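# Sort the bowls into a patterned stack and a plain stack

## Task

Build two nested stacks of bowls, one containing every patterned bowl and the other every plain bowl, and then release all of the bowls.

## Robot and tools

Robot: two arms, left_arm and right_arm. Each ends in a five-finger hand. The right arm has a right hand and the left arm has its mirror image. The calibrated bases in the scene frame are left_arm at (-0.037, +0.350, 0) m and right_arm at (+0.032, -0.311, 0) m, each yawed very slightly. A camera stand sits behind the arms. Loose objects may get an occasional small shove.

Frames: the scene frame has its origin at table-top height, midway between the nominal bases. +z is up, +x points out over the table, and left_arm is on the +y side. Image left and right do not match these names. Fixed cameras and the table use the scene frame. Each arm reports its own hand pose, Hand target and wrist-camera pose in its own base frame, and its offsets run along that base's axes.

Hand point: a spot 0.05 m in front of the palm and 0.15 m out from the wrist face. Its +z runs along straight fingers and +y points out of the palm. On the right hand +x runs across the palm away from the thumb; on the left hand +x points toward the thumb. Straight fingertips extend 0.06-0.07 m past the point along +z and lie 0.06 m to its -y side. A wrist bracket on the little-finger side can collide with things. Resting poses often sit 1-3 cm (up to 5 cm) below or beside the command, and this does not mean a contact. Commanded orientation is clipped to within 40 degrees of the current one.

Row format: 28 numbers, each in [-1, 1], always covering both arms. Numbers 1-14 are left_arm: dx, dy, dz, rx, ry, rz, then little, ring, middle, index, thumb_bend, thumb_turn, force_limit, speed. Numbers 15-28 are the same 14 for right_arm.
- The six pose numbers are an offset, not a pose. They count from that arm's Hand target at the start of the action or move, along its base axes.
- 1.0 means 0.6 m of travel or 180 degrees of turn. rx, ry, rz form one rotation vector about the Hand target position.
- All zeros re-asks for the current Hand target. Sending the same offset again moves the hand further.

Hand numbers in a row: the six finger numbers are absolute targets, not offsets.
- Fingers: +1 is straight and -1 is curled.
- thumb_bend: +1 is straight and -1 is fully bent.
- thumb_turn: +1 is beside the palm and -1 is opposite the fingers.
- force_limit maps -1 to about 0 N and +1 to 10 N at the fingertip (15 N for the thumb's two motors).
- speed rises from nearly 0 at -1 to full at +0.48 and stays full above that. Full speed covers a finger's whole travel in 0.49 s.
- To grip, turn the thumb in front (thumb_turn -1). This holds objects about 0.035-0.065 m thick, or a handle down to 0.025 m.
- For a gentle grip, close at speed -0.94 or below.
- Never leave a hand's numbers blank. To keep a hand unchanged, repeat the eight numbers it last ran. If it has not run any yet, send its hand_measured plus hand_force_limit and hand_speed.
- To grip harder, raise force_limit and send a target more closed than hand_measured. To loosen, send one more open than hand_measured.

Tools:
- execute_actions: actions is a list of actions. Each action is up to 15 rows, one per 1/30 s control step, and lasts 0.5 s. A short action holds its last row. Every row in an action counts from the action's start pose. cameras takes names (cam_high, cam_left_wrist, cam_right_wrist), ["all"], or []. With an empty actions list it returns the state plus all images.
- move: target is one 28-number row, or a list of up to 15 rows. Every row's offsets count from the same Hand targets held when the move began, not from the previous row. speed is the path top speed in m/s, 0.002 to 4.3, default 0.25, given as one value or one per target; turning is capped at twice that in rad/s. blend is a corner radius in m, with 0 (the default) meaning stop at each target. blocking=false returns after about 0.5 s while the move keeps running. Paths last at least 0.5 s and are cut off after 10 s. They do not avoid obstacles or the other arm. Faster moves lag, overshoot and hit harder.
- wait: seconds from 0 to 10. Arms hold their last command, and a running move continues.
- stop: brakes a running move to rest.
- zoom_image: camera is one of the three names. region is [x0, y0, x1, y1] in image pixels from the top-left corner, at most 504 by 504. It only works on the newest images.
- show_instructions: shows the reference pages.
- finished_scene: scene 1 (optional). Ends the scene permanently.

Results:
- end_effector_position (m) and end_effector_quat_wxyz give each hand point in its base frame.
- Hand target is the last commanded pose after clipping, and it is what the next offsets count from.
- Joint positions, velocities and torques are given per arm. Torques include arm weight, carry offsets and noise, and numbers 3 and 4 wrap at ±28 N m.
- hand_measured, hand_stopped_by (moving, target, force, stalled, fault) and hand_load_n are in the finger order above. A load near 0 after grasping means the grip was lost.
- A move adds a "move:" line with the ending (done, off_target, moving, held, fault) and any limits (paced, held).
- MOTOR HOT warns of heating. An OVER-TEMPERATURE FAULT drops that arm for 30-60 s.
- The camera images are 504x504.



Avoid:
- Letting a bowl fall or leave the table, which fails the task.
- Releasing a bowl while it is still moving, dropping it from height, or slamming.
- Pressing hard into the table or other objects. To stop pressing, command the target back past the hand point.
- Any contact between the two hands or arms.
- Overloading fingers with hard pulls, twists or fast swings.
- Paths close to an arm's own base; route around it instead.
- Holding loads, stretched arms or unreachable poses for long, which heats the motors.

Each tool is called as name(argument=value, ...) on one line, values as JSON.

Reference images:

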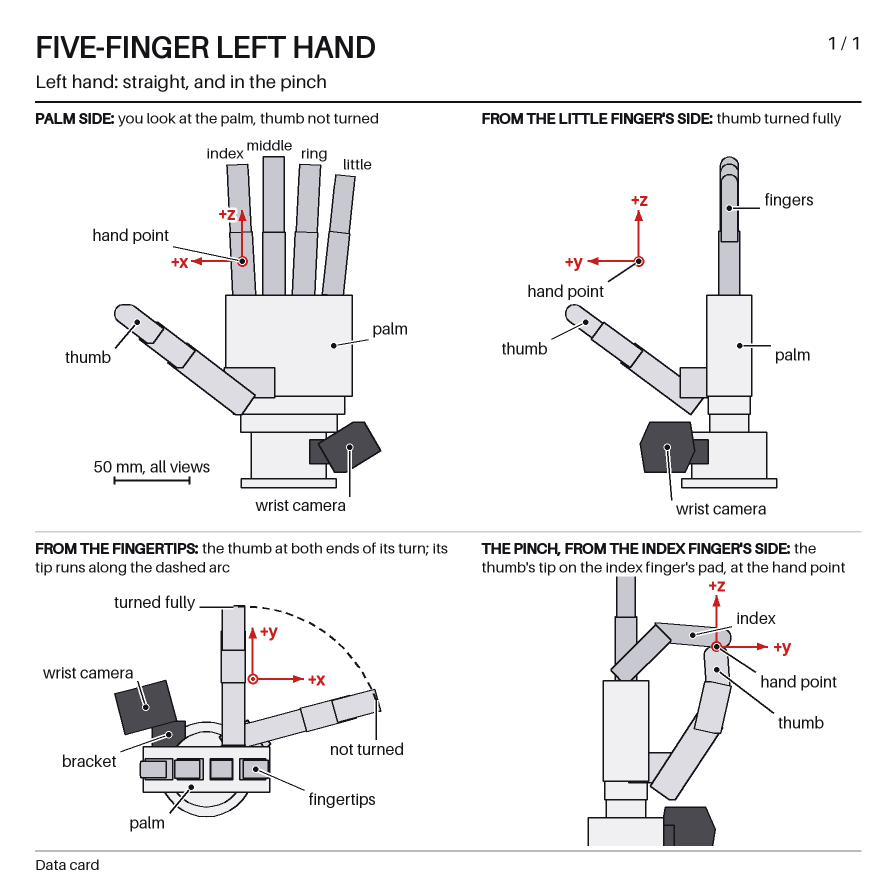

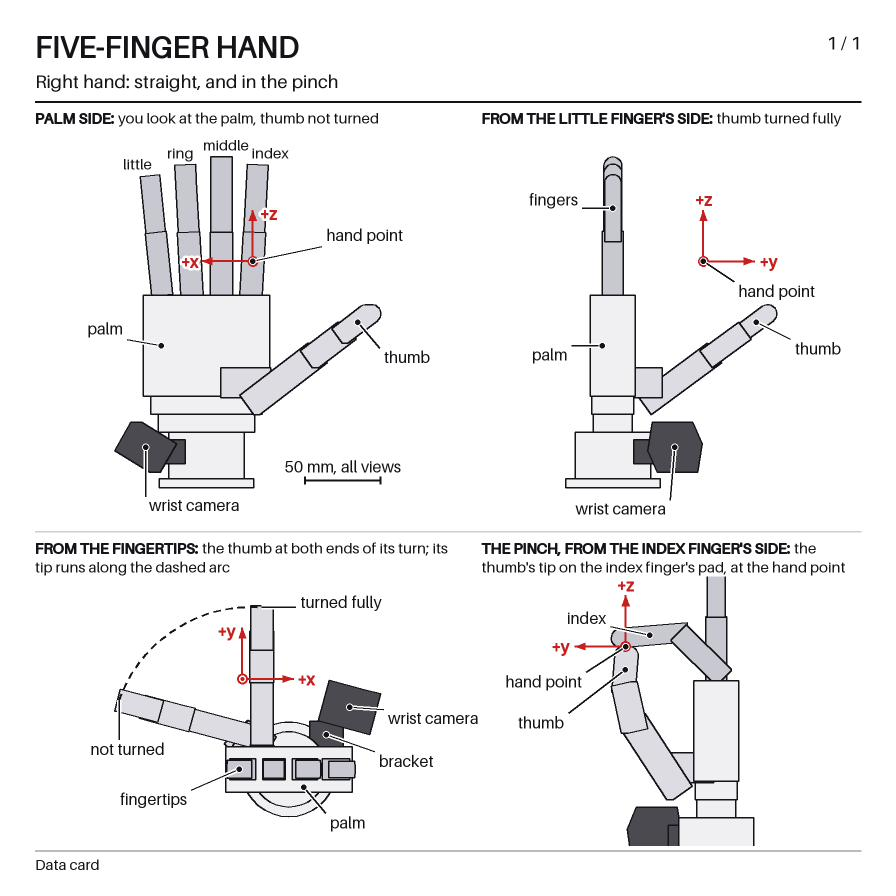

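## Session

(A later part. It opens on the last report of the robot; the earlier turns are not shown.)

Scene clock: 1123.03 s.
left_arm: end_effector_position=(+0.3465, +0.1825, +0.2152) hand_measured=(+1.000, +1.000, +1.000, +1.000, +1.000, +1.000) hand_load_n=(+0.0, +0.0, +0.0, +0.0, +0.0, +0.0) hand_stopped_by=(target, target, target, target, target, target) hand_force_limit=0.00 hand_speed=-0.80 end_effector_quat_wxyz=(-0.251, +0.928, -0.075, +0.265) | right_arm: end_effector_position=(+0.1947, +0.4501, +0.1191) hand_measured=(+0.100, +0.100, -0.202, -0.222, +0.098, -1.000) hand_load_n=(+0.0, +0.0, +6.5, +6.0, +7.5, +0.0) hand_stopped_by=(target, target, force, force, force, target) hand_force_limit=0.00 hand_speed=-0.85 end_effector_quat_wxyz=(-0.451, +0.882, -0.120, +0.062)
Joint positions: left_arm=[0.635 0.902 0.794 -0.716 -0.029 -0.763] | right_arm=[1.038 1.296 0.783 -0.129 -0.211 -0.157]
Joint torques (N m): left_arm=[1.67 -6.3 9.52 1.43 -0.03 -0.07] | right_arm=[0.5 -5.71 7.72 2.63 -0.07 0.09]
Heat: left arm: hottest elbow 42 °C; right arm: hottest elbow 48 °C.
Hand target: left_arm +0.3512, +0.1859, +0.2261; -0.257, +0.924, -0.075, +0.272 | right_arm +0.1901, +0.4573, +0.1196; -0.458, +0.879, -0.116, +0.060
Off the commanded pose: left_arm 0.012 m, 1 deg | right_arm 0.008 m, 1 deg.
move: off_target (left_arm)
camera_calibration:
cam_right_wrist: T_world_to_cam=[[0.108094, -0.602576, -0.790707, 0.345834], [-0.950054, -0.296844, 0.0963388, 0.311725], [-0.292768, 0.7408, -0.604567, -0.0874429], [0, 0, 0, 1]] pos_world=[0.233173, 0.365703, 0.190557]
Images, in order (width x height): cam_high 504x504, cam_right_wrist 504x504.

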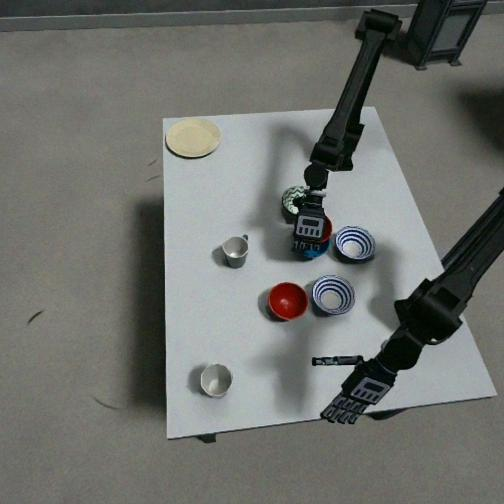

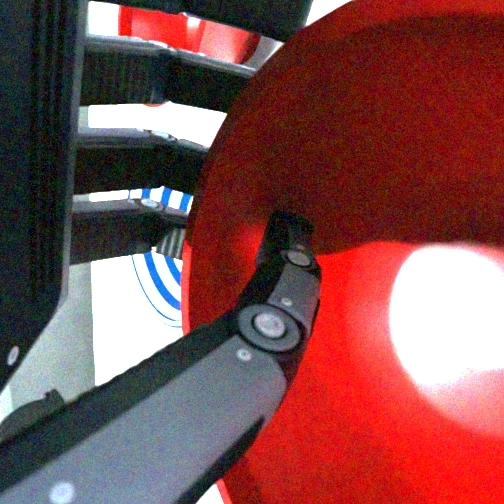

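move(target=[0,0,0,0,0,0,1,1,1,1,1,1,0.0,-0.8,-0.009,0.003,-0.058,0,0,0,0.1,0.1,-0.65,-0.65,-0.3,-1,0.0,-0.85], speed=0.1, cameras=["cam_high"])

zoom_image(camera="cam_high", region=[250, 180, 370, 300])

Scene clock: 1134.87 s.
left_arm: end_effector_position=(+0.3465, +0.1825, +0.2152) hand_measured=(+1.000, +1.000, +1.000, +1.000, +1.000, +1.000) hand_load_n=(+0.0, +0.0, +0.0, +0.0, +0.0, +0.0) hand_stopped_by=(target, target, target, target, target, target) hand_force_limit=0.00 hand_speed=-0.80 end_effector_quat_wxyz=(-0.251, +0.928, -0.075, +0.265) | right_arm: end_effector_position=(+0.1896, +0.4528, +0.0855) hand_measured=(+0.100, +0.100, -0.202, -0.222, +0.098, -1.000) hand_load_n=(+0.0, +0.0, +6.0, +6.0, +7.0, +0.0) hand_stopped_by=(target, target, force, force, force, target) hand_force_limit=0.00 hand_speed=-0.85 end_effector_quat_wxyz=(-0.452, +0.882, -0.119, +0.062)
Joint positions: left_arm=[0.635 0.902 0.794 -0.716 -0.029 -0.763] | right_arm=[1.053 1.353 0.729 -0.014 -0.199 -0.148]
Joint torques (N m): left_arm=[1.61 -6.18 9.54 1.46 -0.03 -0.06] | right_arm=[1.08 -5.89 7.16 2.62 -0.06 0.03]
Heat: left arm: hottest elbow 42 °C; right arm: hottest elbow 47 °C.
Hand target: left_arm +0.3512, +0.1859, +0.2261; -0.257, +0.924, -0.075, +0.272 | right_arm +0.1846, +0.4591, +0.0847; -0.458, +0.879, -0.116, +0.060
Off the commanded pose: left_arm 0.012 m, 1 deg | right_arm 0.008 m, 1 deg.
move: off_target (left_arm)
Images, in order (width x height): cam_high 504x504.

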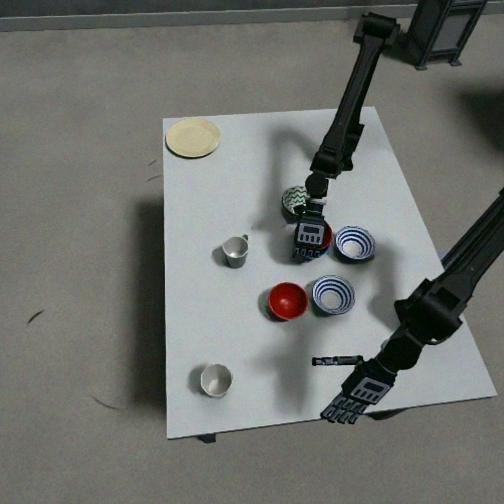

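Scaled by 4.200 from the camera's 504x504 image, which has a finer 720x720 frame.

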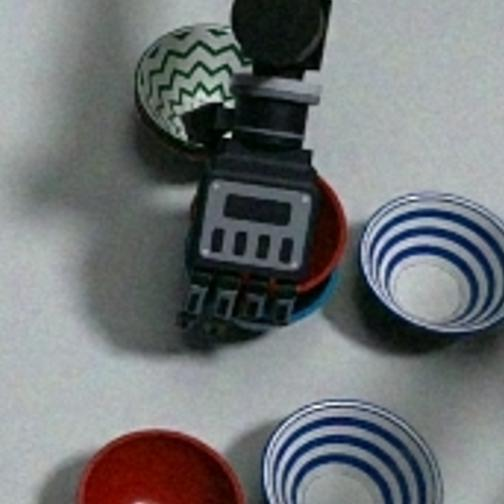

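move(target=[0,0,0,0,0,0,1,1,1,1,1,1,0.0,-0.8,-0.002,-0.002,-0.035,0,0,0,0.1,0.1,-0.65,-0.65,-0.3,-1,0.0,-0.85], speed=0.06, cameras=["cam_high","cam_right_wrist"])

zoom_image(camera="cam_high", region=[250, 180, 370, 300])

Scene clock: 1149.87 s.
left_arm: end_effector_position=(+0.3465, +0.1825, +0.2152) hand_measured=(+1.000, +1.000, +1.000, +1.000, +1.000, +1.000) hand_load_n=(+0.0, +0.0, +0.0, +0.0, +0.0, -0.5) hand_stopped_by=(target, target, target, target, target, target) hand_force_limit=0.00 hand_speed=-0.80 end_effector_quat_wxyz=(-0.251, +0.928, -0.075, +0.265) | right_arm: end_effector_position=(+0.1921, +0.4590, +0.0810) hand_measured=(+0.100, +0.100, -0.202, -0.222, +0.098, -1.000) hand_load_n=(+0.0, +0.0, +4.5, +7.5, +5.0, -0.5) hand_stopped_by=(target, target, force, force, force, target) hand_force_limit=0.00 hand_speed=-0.85 end_effector_quat_wxyz=(-0.469, +0.873, -0.117, +0.067)
Joint positions: left_arm=[0.635 0.902 0.794 -0.716 -0.029 -0.763] | right_arm=[1.054 1.372 0.71 0.064 -0.199 -0.143]
Joint torques (N m): left_arm=[1.55 -6.18 9.55 1.47 -0.02 -0.07] | right_arm=[0.38 -5.07 5.94 2.32 -0.02 0.05]
Heat: left arm: hottest elbow 42 °C; right arm: hottest elbow 45 °C.
Hand target: left_arm +0.3512, +0.1859, +0.2261; -0.257, +0.924, -0.075, +0.272 | right_arm +0.1835, +0.4578, +0.0637; -0.458, +0.879, -0.116, +0.060
Off the commanded pose: left_arm 0.012 m, 1 deg | right_arm 0.019 m, 2 deg.
move: off_target (left_arm, right_arm)
camera_calibration:
cam_right_wrist: T_world_to_cam=[[0.1211, -0.572562, -0.810868, 0.306786], [-0.951765, -0.298976, 0.0689676, 0.319136], [-0.281918, 0.763404, -0.581151, -0.132131], [0, 0, 0, 1]] pos_world=[0.229341, 0.371938, 0.149965]
Images, in order (width x height): cam_high 504x504, cam_right_wrist 504x504.

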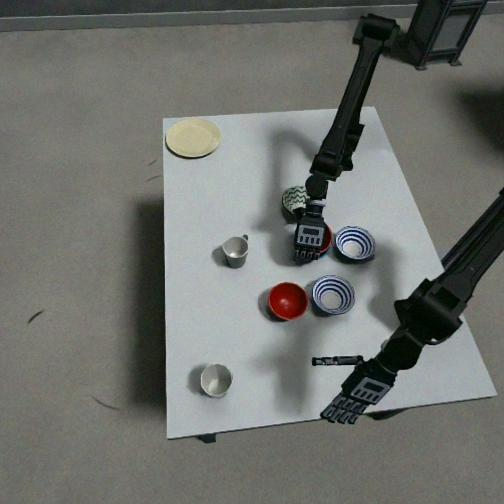

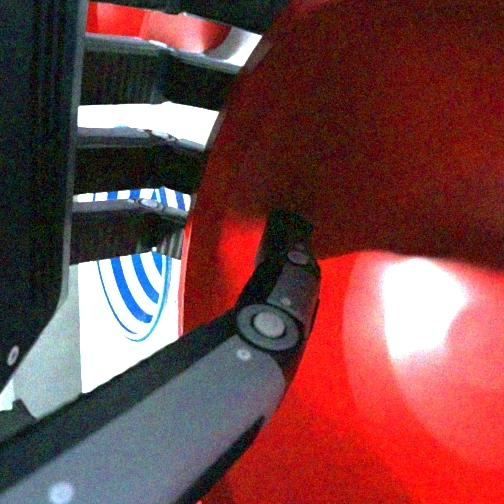

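Scaled by 4.200 from the camera's 504x504 image, which has a finer 720x720 frame.

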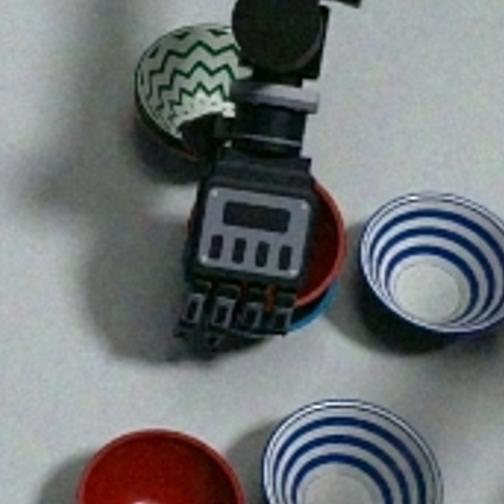

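move(target=[[0,0,0,0,0,0,1,1,1,1,1,1,0.0,-0.8,0.008,0.0,0.02,0,0,0,0.1,0.1,-0.65,-0.65,-0.3,-1,0.0,-0.85],[0,0,0,0,0,0,1,1,1,1,1,1,0.0,-0.8,0.008,0,0.02,0,0,0,0.1,0.1,-0.65,-0.65,0.35,-1,0.0,-0.9]], speed=0.05, cameras=["cam_high","cam_right_wrist"])

zoom_image(camera="cam_high", region=[250, 180, 370, 300])

Scene clock: 1203.90 s.
left_arm: end_effector_position=(+0.3465, +0.1825, +0.2152) hand_measured=(+1.000, +1.000, +1.000, +1.000, +1.000, +1.000) hand_load_n=(+0.0, +0.0, +0.0, +0.0, +0.0, +0.0) hand_stopped_by=(target, target, target, target, target, target) hand_force_limit=0.00 hand_speed=-0.80 end_effector_quat_wxyz=(-0.251, +0.928, -0.075, +0.265) | right_arm: end_effector_position=(+0.1907, +0.4586, +0.0806) hand_measured=(+0.100, +0.100, -0.204, -0.222, +0.350, -1.000) hand_load_n=(+0.0, +0.0, -0.5, +0.5, +0.0, +0.0) hand_stopped_by=(target, target, force, force, target, target) hand_force_limit=0.00 hand_speed=-0.90 end_effector_quat_wxyz=(-0.468, +0.874, -0.116, +0.064)
Joint positions: left_arm=[0.635 0.902 0.794 -0.716 -0.029 -0.763] | right_arm=[1.054 1.372 0.71 0.061 -0.205 -0.143]
Joint torques (N m): left_arm=[1.61 -6.24 9.54 1.43 -0.03 -0.06] | right_arm=[-0.32 -6.18 7.71 0.85 -0.13 -0.05]
Heat: left arm: hottest elbow 43 °C; right arm: hottest elbow 40 °C.
Hand target: left_arm +0.3512, +0.1859, +0.2261; -0.257, +0.924, -0.075, +0.272 | right_arm +0.1883, +0.4578, +0.0757; -0.458, +0.879, -0.116, +0.060
Off the commanded pose: left_arm 0.012 m, 1 deg | right_arm 0.006 m, 1 deg.
move: off_target (left_arm)
camera_calibration:
cam_right_wrist: T_world_to_cam=[[0.120001, -0.573392, -0.810445, 0.306826], [-0.950021, -0.303307, 0.0739226, 0.318974], [-0.2882, 0.76107, -0.581131, -0.130297], [0, 0, 0, 1]] pos_world=[0.228662, 0.371844, 0.149367]
Images, in order (width x height): cam_high 504x504, cam_right_wrist 504x504.

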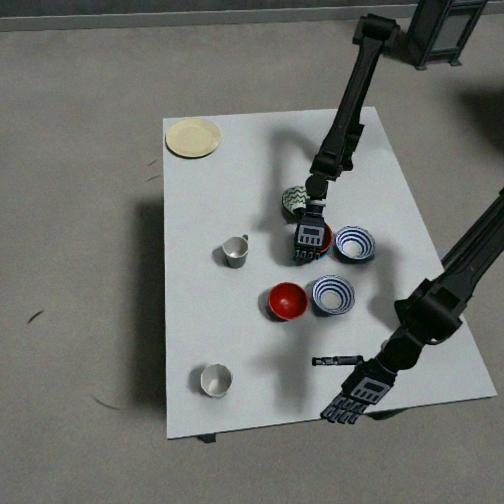

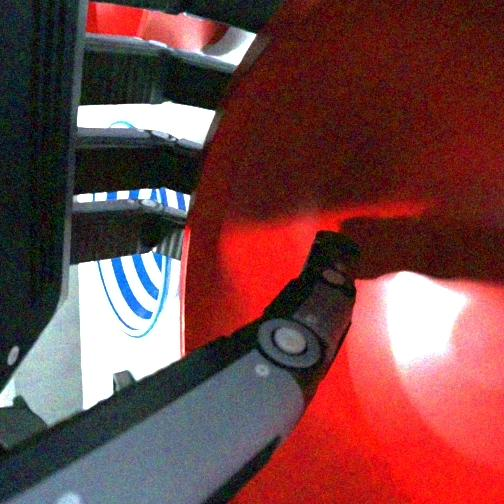

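Scaled by 4.200 from the camera's 504x504 image, which has a finer 720x720 frame.

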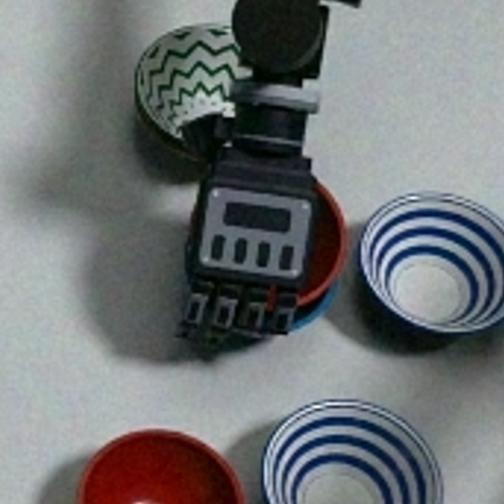

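move(target=[[0,0,0,0,0,0,1,1,1,1,1,1,0.0,-0.8,0.0,0.0,0.0,0,0,0,0.1,0.1,-0.1,-0.12,0.35,-1,0.0,-0.85],[0,0,0,0,0,0,1,1,1,1,1,1,0.0,-0.8,0.017,0.032,0.05,0,0,0,0.1,0.1,-0.1,-0.12,0.35,-1,0.0,-0.85],[0,0,0,0,0,0,1,1,1,1,1,1,0.0,-0.8,0.017,0.032,0.3,0,0,0,0.1,0.1,-0.1,-0.12,0.35,-1,0.0,-0.85]], speed=0.1, blend=[0,0.01,0], cameras=["cam_high","cam_right_wrist"])

zoom_image(camera="cam_high", region=[250, 180, 370, 300])

Scene clock: 1225.03 s.
left_arm: end_effector_position=(+0.3465, +0.1825, +0.2152) hand_measured=(+1.000, +1.000, +1.000, +1.000, +1.000, +1.000) hand_load_n=(+0.0, +0.0, +0.0, +0.0, +0.0, +0.0) hand_stopped_by=(target, target, target, target, target, target) hand_force_limit=0.00 hand_speed=-0.80 end_effector_quat_wxyz=(-0.251, +0.928, -0.075, +0.265) | right_arm: end_effector_position=(+0.1935, +0.4641, +0.2184) hand_measured=(+0.100, +0.100, -0.100, -0.120, +0.350, -1.000) hand_load_n=(+0.0, +0.0, +0.0, +0.0, +0.0, +0.0) hand_stopped_by=(target, target, target, target, target, target) hand_force_limit=0.00 hand_speed=-0.85 end_effector_quat_wxyz=(-0.432, +0.892, -0.124, +0.050)
Joint positions: left_arm=[0.635 0.902 0.794 -0.716 -0.029 -0.763] | right_arm=[1.054 1.246 1.039 -0.481 -0.206 -0.143]
Joint torques (N m): left_arm=[1.67 -6.36 9.57 1.42 -0.03 -0.07] | right_arm=[-0.44 -7.59 12.96 1.21 -0.08 -0.02]
Heat: left arm: hottest elbow 43 °C; right arm: hottest elbow 41 °C.
Hand target: left_arm +0.3512, +0.1859, +0.2261; -0.257, +0.924, -0.075, +0.272 | right_arm +0.1985, +0.4770, +0.2555; -0.458, +0.879, -0.116, +0.060
Off the commanded pose: left_arm 0.012 m, 1 deg | right_arm 0.040 m, 4 deg.
move: off_target (left_arm, right_arm)
camera_calibration:
cam_right_wrist: T_world_to_cam=[[0.0864784, -0.632299, -0.769883, 0.446355], [-0.945177, -0.296336, 0.13721, 0.295133], [-0.314901, 0.715809, -0.623261, -0.0181433], [0, 0, 0, 1]] pos_world=[0.23464, 0.382675, 0.291838]
Images, in order (width x height): cam_high 504x504, cam_right_wrist 504x504.

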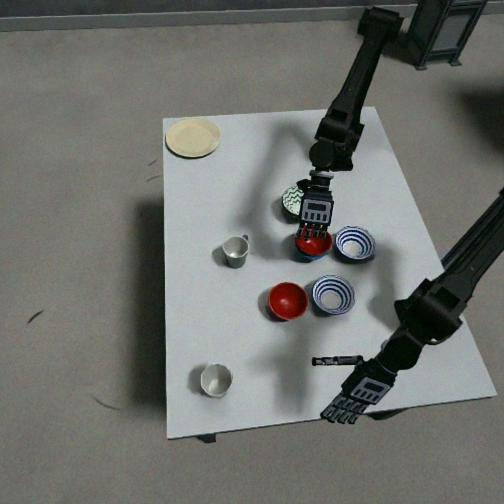

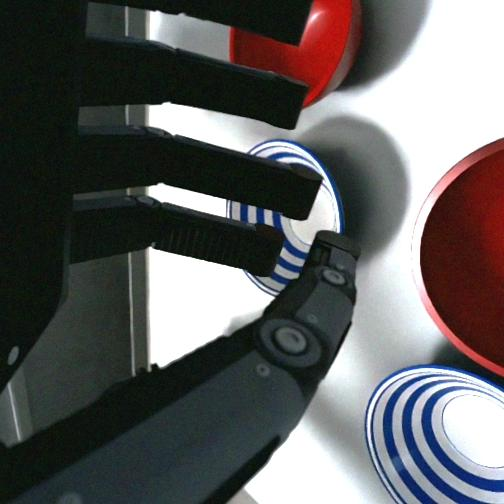

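Scaled by 4.200 from the camera's 504x504 image, which has a finer 720x720 frame.

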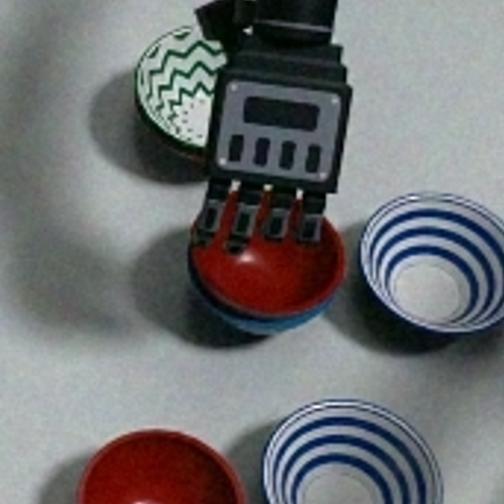

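move(target=[0,0,0,0,0,0,1,1,1,1,1,1,0.0,-0.8,-0.30,0.0133,-0.15,0,0,0.1667,0.1,0.1,0.1,0.1,0.35,-1,0.0,-0.4], speed=0.25, cameras=["cam_high","cam_right_wrist"])

zoom_image(camera="cam_high", region=[250, 180, 400, 330])

Scene clock: 1280.97 s.
left_arm: end_effector_position=(+0.3465, +0.1825, +0.2152) hand_measured=(+1.000, +1.000, +1.000, +1.000, +1.000, +1.000) hand_load_n=(+0.0, +0.0, +0.0, +0.0, +0.0, +0.0) hand_stopped_by=(target, target, target, target, target, target) hand_force_limit=0.00 hand_speed=-0.80 end_effector_quat_wxyz=(-0.251, +0.928, -0.075, +0.265) | right_arm: end_effector_position=(+0.0200, +0.4821, +0.1724) hand_measured=(+0.100, +0.100, +0.100, +0.100, +0.350, -1.000) hand_load_n=(+0.0, +0.0, +0.0, +0.0, +0.0, +0.0) hand_stopped_by=(target, target, target, target, target, target) hand_force_limit=0.00 hand_speed=-0.40 end_effector_quat_wxyz=(-0.458, +0.880, +0.110, -0.061)
Joint positions: left_arm=[0.635 0.902 0.794 -0.716 -0.029 -0.763] | right_arm=[1.354 1.236 0.884 -0.314 -0.384 -0.279]
Joint torques (N m): left_arm=[1.67 -6.24 9.52 1.44 -0.01 -0.05] | right_arm=[-1.03 -5.13 7.75 2.43 -0.27 -0.08]
Heat: left arm: hottest elbow 43 °C; right arm: hottest elbow 54 °C.
Hand target: left_arm +0.3512, +0.1859, +0.2261; -0.257, +0.924, -0.075, +0.272 | right_arm +0.0185, +0.4851, +0.1657; -0.458, +0.879, +0.116, -0.060
Off the commanded pose: left_arm 0.012 m, 1 deg | right_arm 0.008 m, 1 deg.
move: off_target (left_arm)
camera_calibration:
cam_right_wrist: T_world_to_cam=[[0.386158, -0.458346, -0.8005, 0.352771], [-0.673539, -0.733046, 0.0948108, 0.355133], [-0.63026, 0.502556, -0.591786, -0.0106643], [0, 0, 0, 1]] pos_world=[0.0962493, 0.427379, 0.242412]
Images, in order (width x height): cam_high 504x504, cam_right_wrist 504x504.

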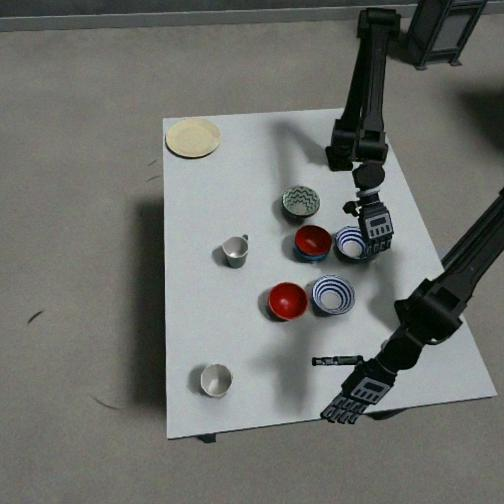

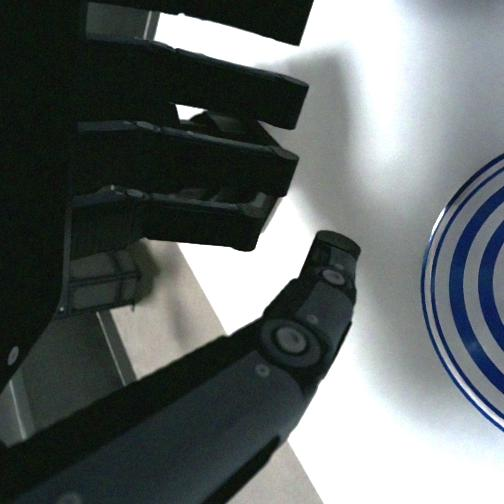

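Scaled by 3.360 from the camera's 504x504 image, which has a finer 720x720 frame.

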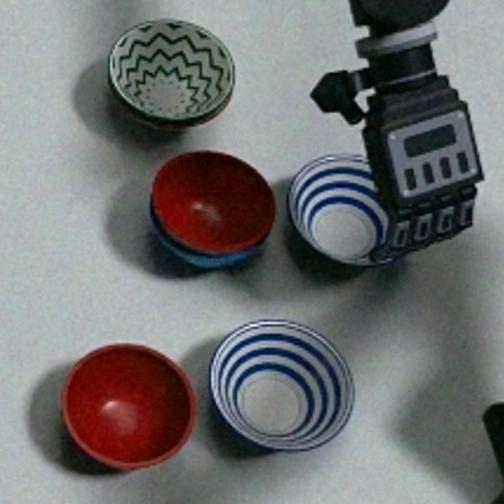

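move(target=[0,0,0,0,0,0,1,1,1,1,1,1,0.0,-0.8,-0.003,0.006,-0.186,0,0,0,0.1,0.1,0.1,0.1,0.35,-1,0.0,-0.4], speed=0.12, cameras=["cam_right_wrist"])

zoom_image(camera="cam_right_wrist", region=[130, 100, 430, 400])

Scene clock: 1316.33 s.
left_arm: end_effector_position=(+0.3465, +0.1825, +0.2152) hand_measured=(+1.000, +1.000, +1.000, +1.000, +1.000, +1.000) hand_load_n=(+0.0, +0.0, +0.0, +0.0, -0.5, +0.0) hand_stopped_by=(target, target, target, target, target, target) hand_force_limit=0.00 hand_speed=-0.80 end_effector_quat_wxyz=(-0.251, +0.928, -0.075, +0.265) | right_arm: end_effector_position=(+0.0217, +0.4875, +0.0601) hand_measured=(+0.100, +0.100, +0.100, +0.100, +0.350, -1.000) hand_load_n=(+0.0, +0.0, +0.0, +0.0, +0.5, +0.0) hand_stopped_by=(target, target, target, target, target, target) hand_force_limit=0.00 hand_speed=-0.40 end_effector_quat_wxyz=(-0.457, +0.880, +0.110, -0.060)
Joint positions: left_arm=[0.635 0.902 0.794 -0.716 -0.029 -0.763] | right_arm=[1.354 1.429 0.721 0.041 -0.381 -0.28]
Joint torques (N m): left_arm=[1.55 -6.24 9.55 1.46 -0.03 -0.07] | right_arm=[-0.09 -6.48 6.34 2.5 -0.15 -0.03]
Heat: left arm: hottest elbow 43 °C; right arm: hottest elbow 45 °C.
Hand target: left_arm +0.3512, +0.1859, +0.2261; -0.257, +0.924, -0.075, +0.272 | right_arm +0.0166, +0.4886, +0.0540; -0.458, +0.879, +0.116, -0.061
Off the commanded pose: left_arm 0.012 m, 1 deg | right_arm 0.008 m, 1 deg.
move: off_target (left_arm)
camera_calibration:
cam_right_wrist: T_world_to_cam=[[0.387083, -0.459444, -0.799423, 0.265101], [-0.674957, -0.73187, 0.0938036, 0.370494], [-0.628172, 0.503267, -0.5934, -0.0791327], [0, 0, 0, 1]] pos_world=[0.0977423, 0.432777, 0.130217]
Images, in order (width x height): cam_right_wrist 504x504.

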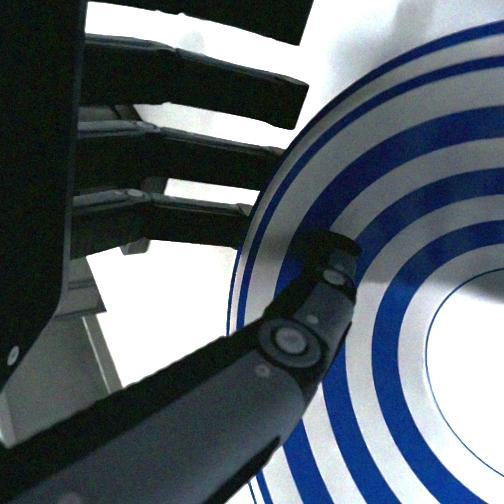

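Scaled by 1.680 from the camera's 504x504 image, which has a finer 720x720 frame.

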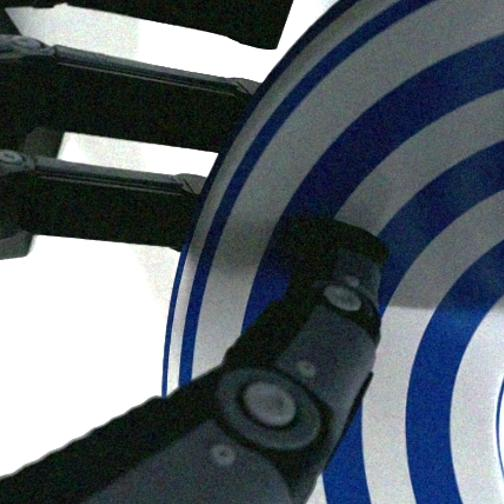

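move(target=[[0,0,0,0,0,0,1,1,1,1,1,1,0.0,-0.8,0.0,0.0,-0.018,0,0,0,0.1,0.1,0.1,0.1,0.35,-1,0.0,-0.4],[0,0,0,0,0,0,1,1,1,1,1,1,0.0,-0.8,0,0,-0.018,0,0,0,0.1,0.1,0.1,0.1,0.12,-1,-0.7,-0.7],[0,0,0,0,0,0,1,1,1,1,1,1,0.0,-0.8,0,0,-0.018,0,0,0,0.1,0.1,-0.6,-0.6,0.12,-1,-0.6,-0.8],[0,0,0,0,0,0,1,1,1,1,1,1,0.0,-0.8,0,0,-0.018,0,0,0,0.1,0.1,-0.65,-0.65,-0.3,-1,0.0,-0.85]], speed=0.08, cameras=["cam_right_wrist"])

zoom_image(camera="cam_right_wrist", region=[130, 100, 430, 400])

Scene clock: 1334.40 s.
left_arm: end_effector_position=(+0.3465, +0.1825, +0.2152) hand_measured=(+1.000, +1.000, +1.000, +1.000, +1.000, +1.000) hand_load_n=(+0.0, +0.0, +0.0, +0.0, +0.0, +0.0) hand_stopped_by=(target, target, target, target, target, target) hand_force_limit=0.00 hand_speed=-0.80 end_effector_quat_wxyz=(-0.251, +0.928, -0.075, +0.265) | right_arm: end_effector_position=(+0.0221, +0.4890, +0.0526) hand_measured=(+0.100, +0.100, -0.186, -0.192, +0.100, -1.000) hand_load_n=(+0.0, +0.0, +8.0, +5.0, +8.5, +0.0) hand_stopped_by=(target, target, force, force, force, target) hand_force_limit=0.00 hand_speed=-0.85 end_effector_quat_wxyz=(-0.462, +0.878, +0.111, -0.058)
Joint positions: left_arm=[0.635 0.902 0.794 -0.716 -0.029 -0.763] | right_arm=[1.354 1.447 0.709 0.082 -0.381 -0.28]
Joint torques (N m): left_arm=[1.61 -6.42 9.51 1.47 -0.03 -0.06] | right_arm=[0.09 -5.83 6.15 2.29 -0.14 -0.04]
Heat: left arm: hottest elbow 43 °C; right arm: hottest elbow 43 °C.
Hand target: left_arm +0.3512, +0.1859, +0.2261; -0.257, +0.924, -0.075, +0.272 | right_arm +0.0167, +0.4886, +0.0432; -0.458, +0.879, +0.116, -0.060
Off the commanded pose: left_arm 0.012 m, 1 deg | right_arm 0.011 m, 1 deg.
move: off_target (left_arm, right_arm); target 2's new numbers were sent with right_arm's hand 0.014 m and 1 deg from that target; target 3's new numbers were sent with right_arm's hand 0.011 m and 1 deg from that target; target 4's new numbers were sent with right_arm's hand 0.011 m and 1 deg from that target
camera_calibration:
cam_right_wrist: T_world_to_cam=[[0.388954, -0.451568, -0.802995, 0.255931], [-0.675464, -0.732507, 0.0847474, 0.373292], [-0.626469, 0.509431, -0.589929, -0.0872548], [0, 0, 0, 1]] pos_world=[0.0979372, 0.433459, 0.122402]
Images, in order (width x height): cam_right_wrist 504x504.

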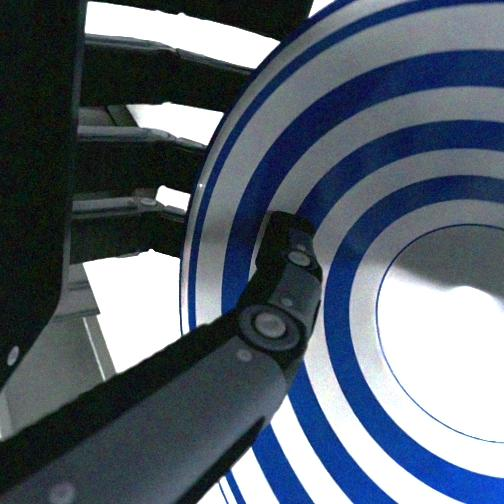

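Scaled by 1.680 from the camera's 504x504 image, which has a finer 720x720 frame.

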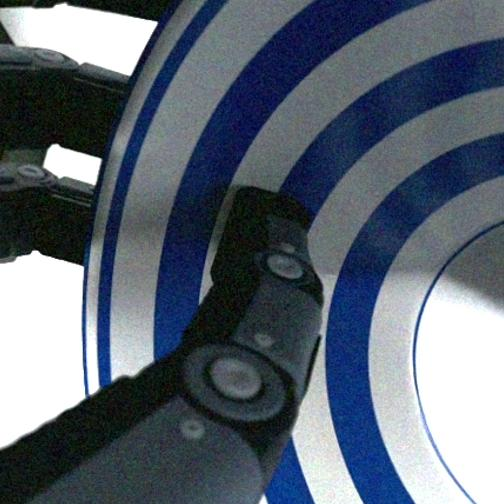

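move(target=[[0,0,0,0,0,0,1,1,1,1,1,1,0.0,-0.8,0.0065,0.029,0.05,0,0,0,0.1,0.1,-0.65,-0.65,-0.3,-1,0.0,-0.85],[0,0,0,0,0,0,1,1,1,1,1,1,0.0,-0.8,0.0065,0.029,0.28,0,0,0,0.1,0.1,-0.65,-0.65,-0.3,-1,0.0,-0.85]], speed=0.1, blend=0.01, cameras=["cam_right_wrist","cam_high"])

zoom_image(camera="cam_high", region=[250, 150, 400, 300])

Scene clock: 1346.70 s.
left_arm: end_effector_position=(+0.3465, +0.1825, +0.2152) hand_measured=(+1.000, +1.000, +1.000, +1.000, +1.000, +1.000) hand_load_n=(+0.0, +0.0, -0.5, +0.0, +0.0, +0.0) hand_stopped_by=(target, target, target, target, target, target) hand_force_limit=0.00 hand_speed=-0.80 end_effector_quat_wxyz=(-0.251, +0.928, -0.075, +0.265) | right_arm: end_effector_position=(+0.0210, +0.4827, +0.1635) hand_measured=(+0.100, +0.100, -0.184, -0.192, +0.102, -1.000) hand_load_n=(+0.0, +0.0, +13.5, +4.0, +14.5, +1.5) hand_stopped_by=(target, target, force, force, force, target) hand_force_limit=0.00 hand_speed=-0.85 end_effector_quat_wxyz=(-0.420, +0.899, +0.103, -0.072)
Joint positions: left_arm=[0.635 0.902 0.794 -0.716 -0.029 -0.763] | right_arm=[1.354 1.286 0.939 -0.409 -0.38 -0.28]
Joint torques (N m): left_arm=[1.67 -6.07 9.57 1.43 -0.03 -0.07] | right_arm=[0.03 -8.7 13.57 1.26 -0.26 -0.02]
Heat: left arm: hottest elbow 43 °C; right arm: hottest elbow 43 °C.
Hand target: left_arm +0.3512, +0.1859, +0.2261; -0.257, +0.924, -0.075, +0.272 | right_arm +0.0205, +0.5060, +0.2112; -0.458, +0.879, +0.116, -0.061
Off the commanded pose: left_arm 0.012 m, 1 deg | right_arm 0.053 m, 5 deg.
move: off_target (left_arm, right_arm)
camera_calibration:
cam_right_wrist: T_world_to_cam=[[0.372966, -0.527904, -0.763029, 0.373253], [-0.673167, -0.719912, 0.169032, 0.338655], [-0.638547, 0.450603, -0.623871, 0.0148959], [0, 0, 0, 1]] pos_world=[0.0982723, 0.434131, 0.236852]
Images, in order (width x height): cam_high 504x504, cam_right_wrist 504x504.

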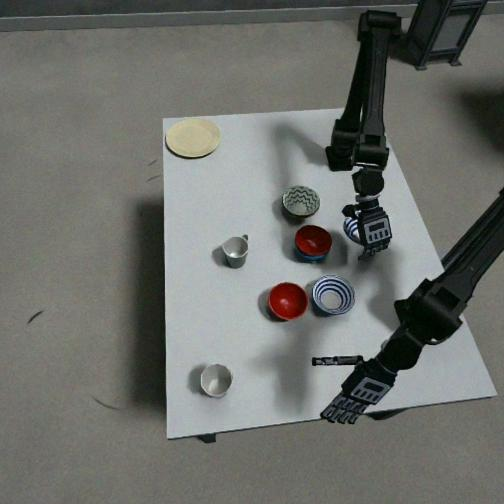

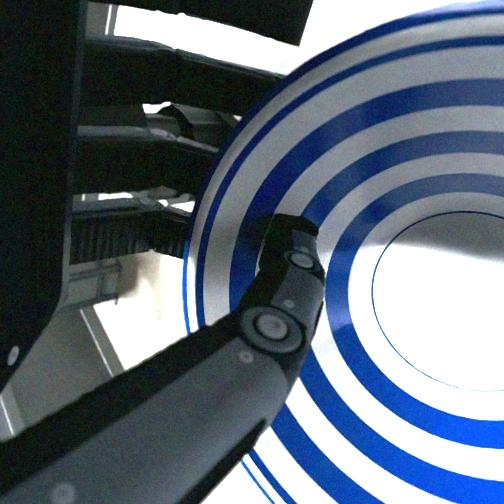

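Scaled by 3.360 from the camera's 504x504 image, which has a finer 720x720 frame.

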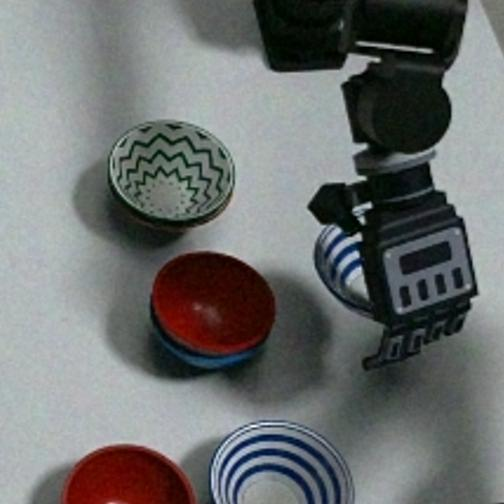

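move(target=[[0,0,0,0,0,0,1,1,1,1,1,1,0.0,-0.8,0.064,-0.227,0.0,0,0,-0.139,0.1,0.1,-0.65,-0.65,-0.3,-1,0.0,-0.85],[0,0,0,0,0,0,1,1,1,1,1,1,0.0,-0.8,0.3675,-0.3517,-0.04,0,0,-0.3056,0.1,0.1,-0.65,-0.65,-0.3,-1,0.0,-0.85]], speed=0.18, blend=0.03, cameras=["cam_right_wrist","cam_high"])

zoom_image(camera="cam_high", region=[250, 150, 370, 270])

Scene clock: 1377.63 s.
left_arm: end_effector_position=(+0.3465, +0.1825, +0.2152) hand_measured=(+1.000, +1.000, +1.000, +1.000, +1.000, +1.000) hand_load_n=(+0.0, +0.0, +0.0, +0.0, +0.0, +0.0) hand_stopped_by=(target, target, target, target, target, target) hand_force_limit=0.00 hand_speed=-0.80 end_effector_quat_wxyz=(-0.251, +0.928, -0.075, +0.265) | right_arm: end_effector_position=(+0.2333, +0.2902, +0.1784) hand_measured=(+0.100, +0.100, -0.184, -0.192, +0.102, -1.000) hand_load_n=(+0.0, +0.0, +13.5, +4.0, +15.0, +1.5) hand_stopped_by=(target, target, force, force, force, target) hand_force_limit=0.00 hand_speed=-0.85 end_effector_quat_wxyz=(-0.420, +0.843, -0.299, +0.152)
Joint positions: left_arm=[0.635 0.902 0.794 -0.716 -0.029 -0.763] | right_arm=[0.781 0.842 0.657 -0.463 -0.08 -0.067]
Joint torques (N m): left_arm=[1.55 -6.42 9.57 1.43 -0.03 -0.06] | right_arm=[-2.02 -1.79 9.28 2.93 -0.14 0.11]
Heat: left arm: hottest elbow 43 °C; right arm: hottest elbow 51 °C.
Hand target: left_arm +0.3512, +0.1859, +0.2261; -0.257, +0.924, -0.075, +0.272 | right_arm +0.2411, +0.2950, +0.1872; -0.434, +0.833, -0.303, +0.158
Off the commanded pose: left_arm 0.012 m, 1 deg | right_arm 0.013 m, 2 deg.
move: off_target (left_arm, right_arm)
camera_calibration:
cam_right_wrist: T_world_to_cam=[[-0.150811, -0.609232, -0.778519, 0.352394], [-0.988256, 0.112529, 0.10338, 0.184113], [0.0246235, 0.784967, -0.619048, -0.00614143], [0, 0, 0, 1]] pos_world=[0.235246, 0.198792, 0.25151]
Images, in order (width x height): cam_high 504x504, cam_right_wrist 504x504.

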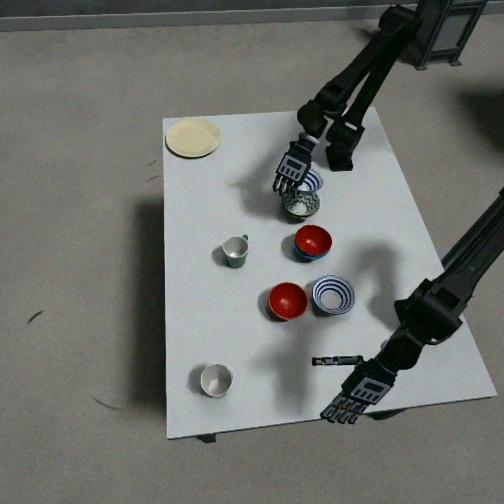

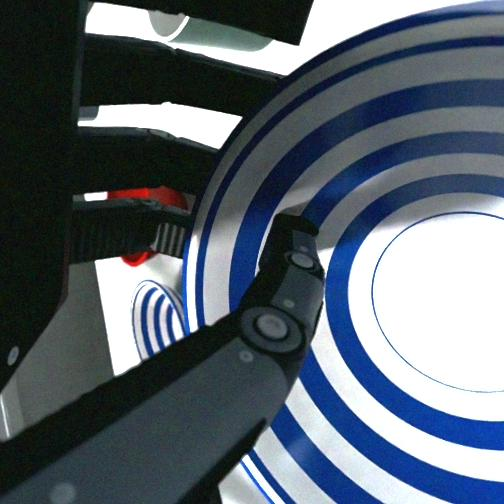

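Scaled by 4.200 from the camera's 504x504 image, which has a finer 720x720 frame.

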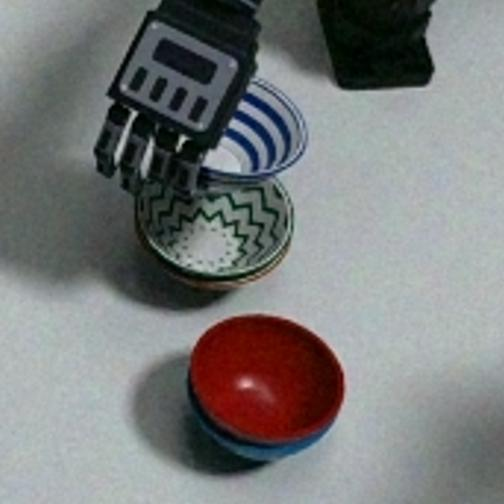

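move(target=[0,0,0,0,0,0,1,1,1,1,1,1,0.0,-0.8,-0.0183,0.003,-0.09,0,0,0,0.1,0.1,-0.65,-0.65,-0.3,-1,0.0,-0.85], speed=0.12, cameras=["cam_high"])

zoom_image(camera="cam_high", region=[250, 150, 370, 270])

Scene clock: 1401.43 s.
left_arm: end_effector_position=(+0.3465, +0.1825, +0.2152) hand_measured=(+1.000, +1.000, +1.000, +1.000, +1.000, +1.000) hand_load_n=(+0.0, +0.0, +0.0, +0.0, +0.0, +0.0) hand_stopped_by=(target, target, target, target, target, target) hand_force_limit=0.00 hand_speed=-0.80 end_effector_quat_wxyz=(-0.251, +0.928, -0.075, +0.265) | right_arm: end_effector_position=(+0.2279, +0.2864, +0.1240) hand_measured=(+0.100, +0.100, -0.184, -0.192, +0.102, -1.000) hand_load_n=(+0.0, +0.0, +14.0, +4.0, +16.0, +1.5) hand_stopped_by=(target, target, force, force, force, target) hand_force_limit=0.00 hand_speed=-0.85 end_effector_quat_wxyz=(-0.418, +0.840, -0.308, +0.156)
Joint positions: left_arm=[0.635 0.902 0.794 -0.716 -0.029 -0.763] | right_arm=[0.794 0.869 0.523 -0.3 -0.055 -0.047]
Joint torques (N m): left_arm=[1.73 -6.36 9.52 1.43 -0.03 -0.06] | right_arm=[0.26 -1.73 9.05 2.88 -0.03 0.12]
Heat: left arm: hottest elbow 43 °C; right arm: hottest elbow 50 °C.
Hand target: left_arm +0.3512, +0.1859, +0.2261; -0.257, +0.924, -0.075, +0.272 | right_arm +0.2301, +0.2969, +0.1334; -0.434, +0.833, -0.303, +0.158
Off the commanded pose: left_arm 0.012 m, 1 deg | right_arm 0.014 m, 2 deg.
move: off_target (left_arm, right_arm)
Images, in order (width x height): cam_high 504x504.

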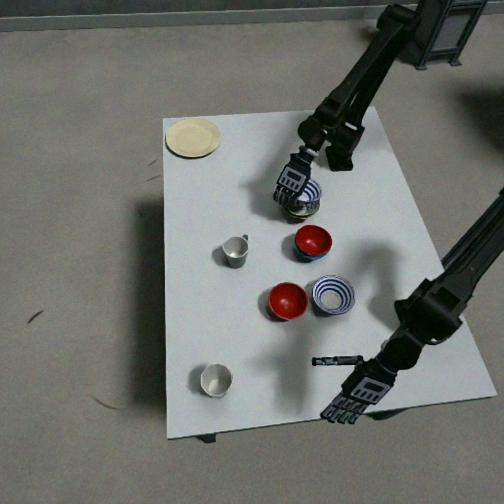

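Scaled by 4.200 from the camera's 504x504 image, which has a finer 720x720 frame.

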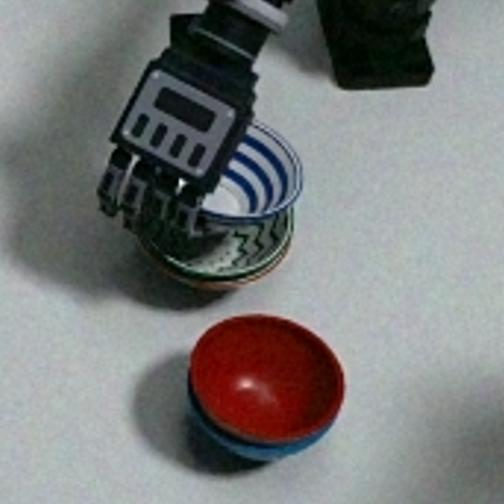

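move(target=[0,0,0,0,0,0,1,1,1,1,1,1,0.0,-0.8,0.0033,0.007,-0.042,0,0,0,0.1,0.1,-0.65,-0.65,-0.3,-1,0.0,-0.85], speed=0.08, cameras=["cam_high","cam_right_wrist"])

zoom_image(camera="cam_high", region=[250, 150, 350, 250])

Scene clock: 1423.47 s.
left_arm: end_effector_position=(+0.3465, +0.1825, +0.2152) hand_measured=(+1.000, +1.000, +1.000, +1.000, +1.000, +1.000) hand_load_n=(+0.0, +0.0, +0.0, +0.0, +0.0, -0.5) hand_stopped_by=(target, target, target, target, target, target) hand_force_limit=0.00 hand_speed=-0.80 end_effector_quat_wxyz=(-0.251, +0.928, -0.075, +0.265) | right_arm: end_effector_position=(+0.2309, +0.2912, +0.1007) hand_measured=(+0.100, +0.100, -0.184, -0.192, +0.102, -1.000) hand_load_n=(+0.0, +0.0, +13.0, +4.0, +15.0, +1.5) hand_stopped_by=(target, target, force, force, force, target) hand_force_limit=0.00 hand_speed=-0.85 end_effector_quat_wxyz=(-0.419, +0.839, -0.308, +0.156)
Joint positions: left_arm=[0.635 0.902 0.794 -0.716 -0.029 -0.763] | right_arm=[0.799 0.926 0.482 -0.2 -0.05 -0.043]
Joint torques (N m): left_arm=[1.67 -6.24 9.58 1.43 -0.03 -0.08] | right_arm=[0.26 -2.08 8.35 2.88 -0.01 0.11]
Heat: left arm: hottest elbow 43 °C; right arm: hottest elbow 48 °C.
Hand target: left_arm +0.3512, +0.1859, +0.2261; -0.257, +0.924, -0.075, +0.272 | right_arm +0.2320, +0.3010, +0.1080; -0.434, +0.834, -0.303, +0.158
Off the commanded pose: left_arm 0.012 m, 1 deg | right_arm 0.012 m, 2 deg.
move: off_target (left_arm, right_arm)
camera_calibration:
cam_right_wrist: T_world_to_cam=[[-0.162964, -0.604056, -0.780102, 0.293563], [-0.985765, 0.13283, 0.103073, 0.183209], [0.0413594, 0.785794, -0.617104, -0.0591827], [0, 0, 0, 1]] pos_world=[0.230889, 0.199498, 0.173603]
Images, in order (width x height): cam_high 504x504, cam_right_wrist 504x504.

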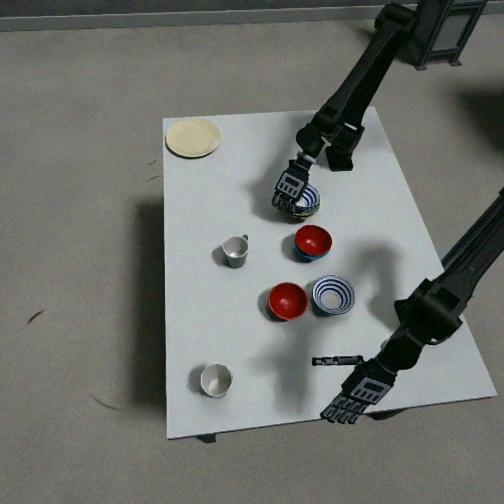

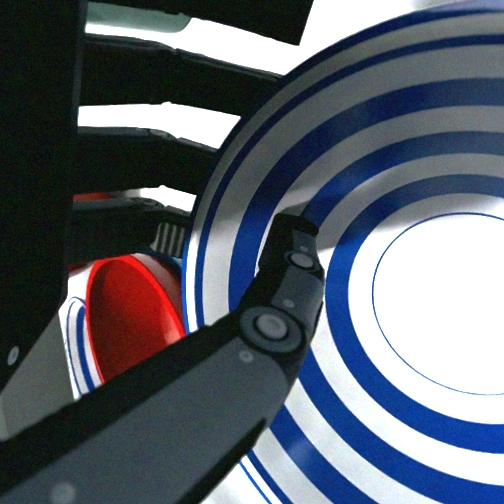

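Scaled by 5.040 from the camera's 504x504 image, which has a finer 720x720 frame.

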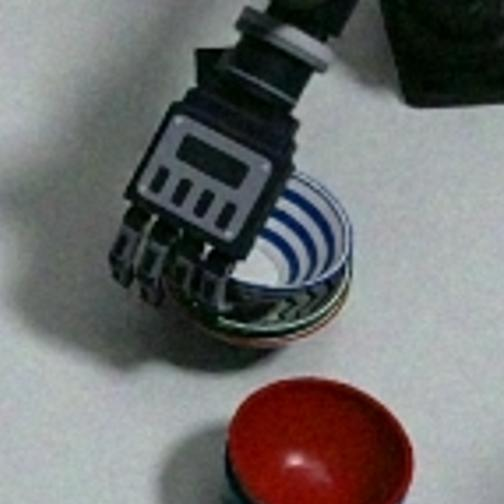

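move(target=[0,0,0,0,0,0,1,1,1,1,1,1,0.0,-0.8,0.0,0.002,-0.025,0,0,0,0.1,0.1,-0.65,-0.65,-0.3,-1,0.0,-0.85], speed=0.06, cameras=["cam_high"])

zoom_image(camera="cam_high", region=[250, 150, 350, 250])

Scene clock: 1434.27 s.
left_arm: end_effector_position=(+0.3465, +0.1825, +0.2152) hand_measured=(+1.000, +1.000, +1.000, +1.000, +1.000, +1.000) hand_load_n=(+0.0, +0.0, +0.0, +0.0, +0.0, +0.0) hand_stopped_by=(target, target, target, target, target, target) hand_force_limit=0.00 hand_speed=-0.80 end_effector_quat_wxyz=(-0.251, +0.928, -0.075, +0.265) | right_arm: end_effector_position=(+0.2355, +0.2966, +0.0966) hand_measured=(+0.100, +0.100, -0.184, -0.192, +0.102, -1.000) hand_load_n=(+0.0, +0.0, +11.0, +3.5, +12.5, +1.0) hand_stopped_by=(target, target, force, force, force, target) hand_force_limit=0.00 hand_speed=-0.85 end_effector_quat_wxyz=(-0.431, +0.833, -0.305, +0.162)
Joint positions: left_arm=[0.635 0.902 0.794 -0.716 -0.029 -0.763] | right_arm=[0.802 0.948 0.466 -0.132 -0.047 -0.042]
Joint torques (N m): left_arm=[1.79 -6.3 9.52 1.4 -0.04 -0.06] | right_arm=[0.56 -1.44 7.43 2.62 -0.02 0.13]
Heat: left arm: hottest elbow 43 °C; right arm: hottest elbow 47 °C.
Hand target: left_arm +0.3512, +0.1859, +0.2261; -0.257, +0.924, -0.075, +0.272 | right_arm +0.2321, +0.3022, +0.0931; -0.434, +0.833, -0.303, +0.158
Off the commanded pose: left_arm 0.012 m, 1 deg | right_arm 0.008 m, 1 deg.
move: off_target (left_arm)
Images, in order (width x height): cam_high 504x504.

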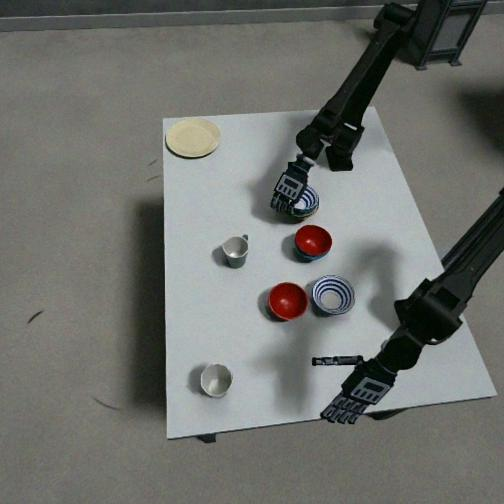

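Scaled by 5.040 from the camera's 504x504 image, which has a finer 720x720 frame.

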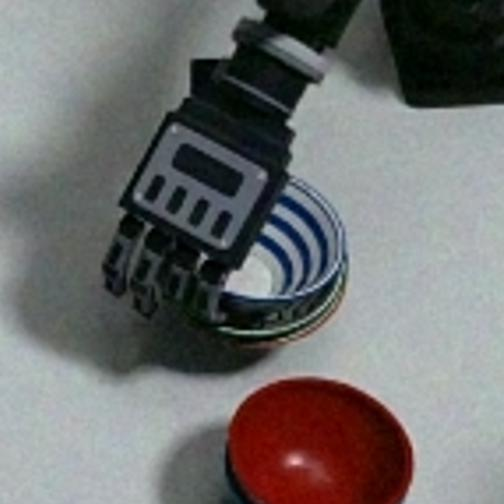

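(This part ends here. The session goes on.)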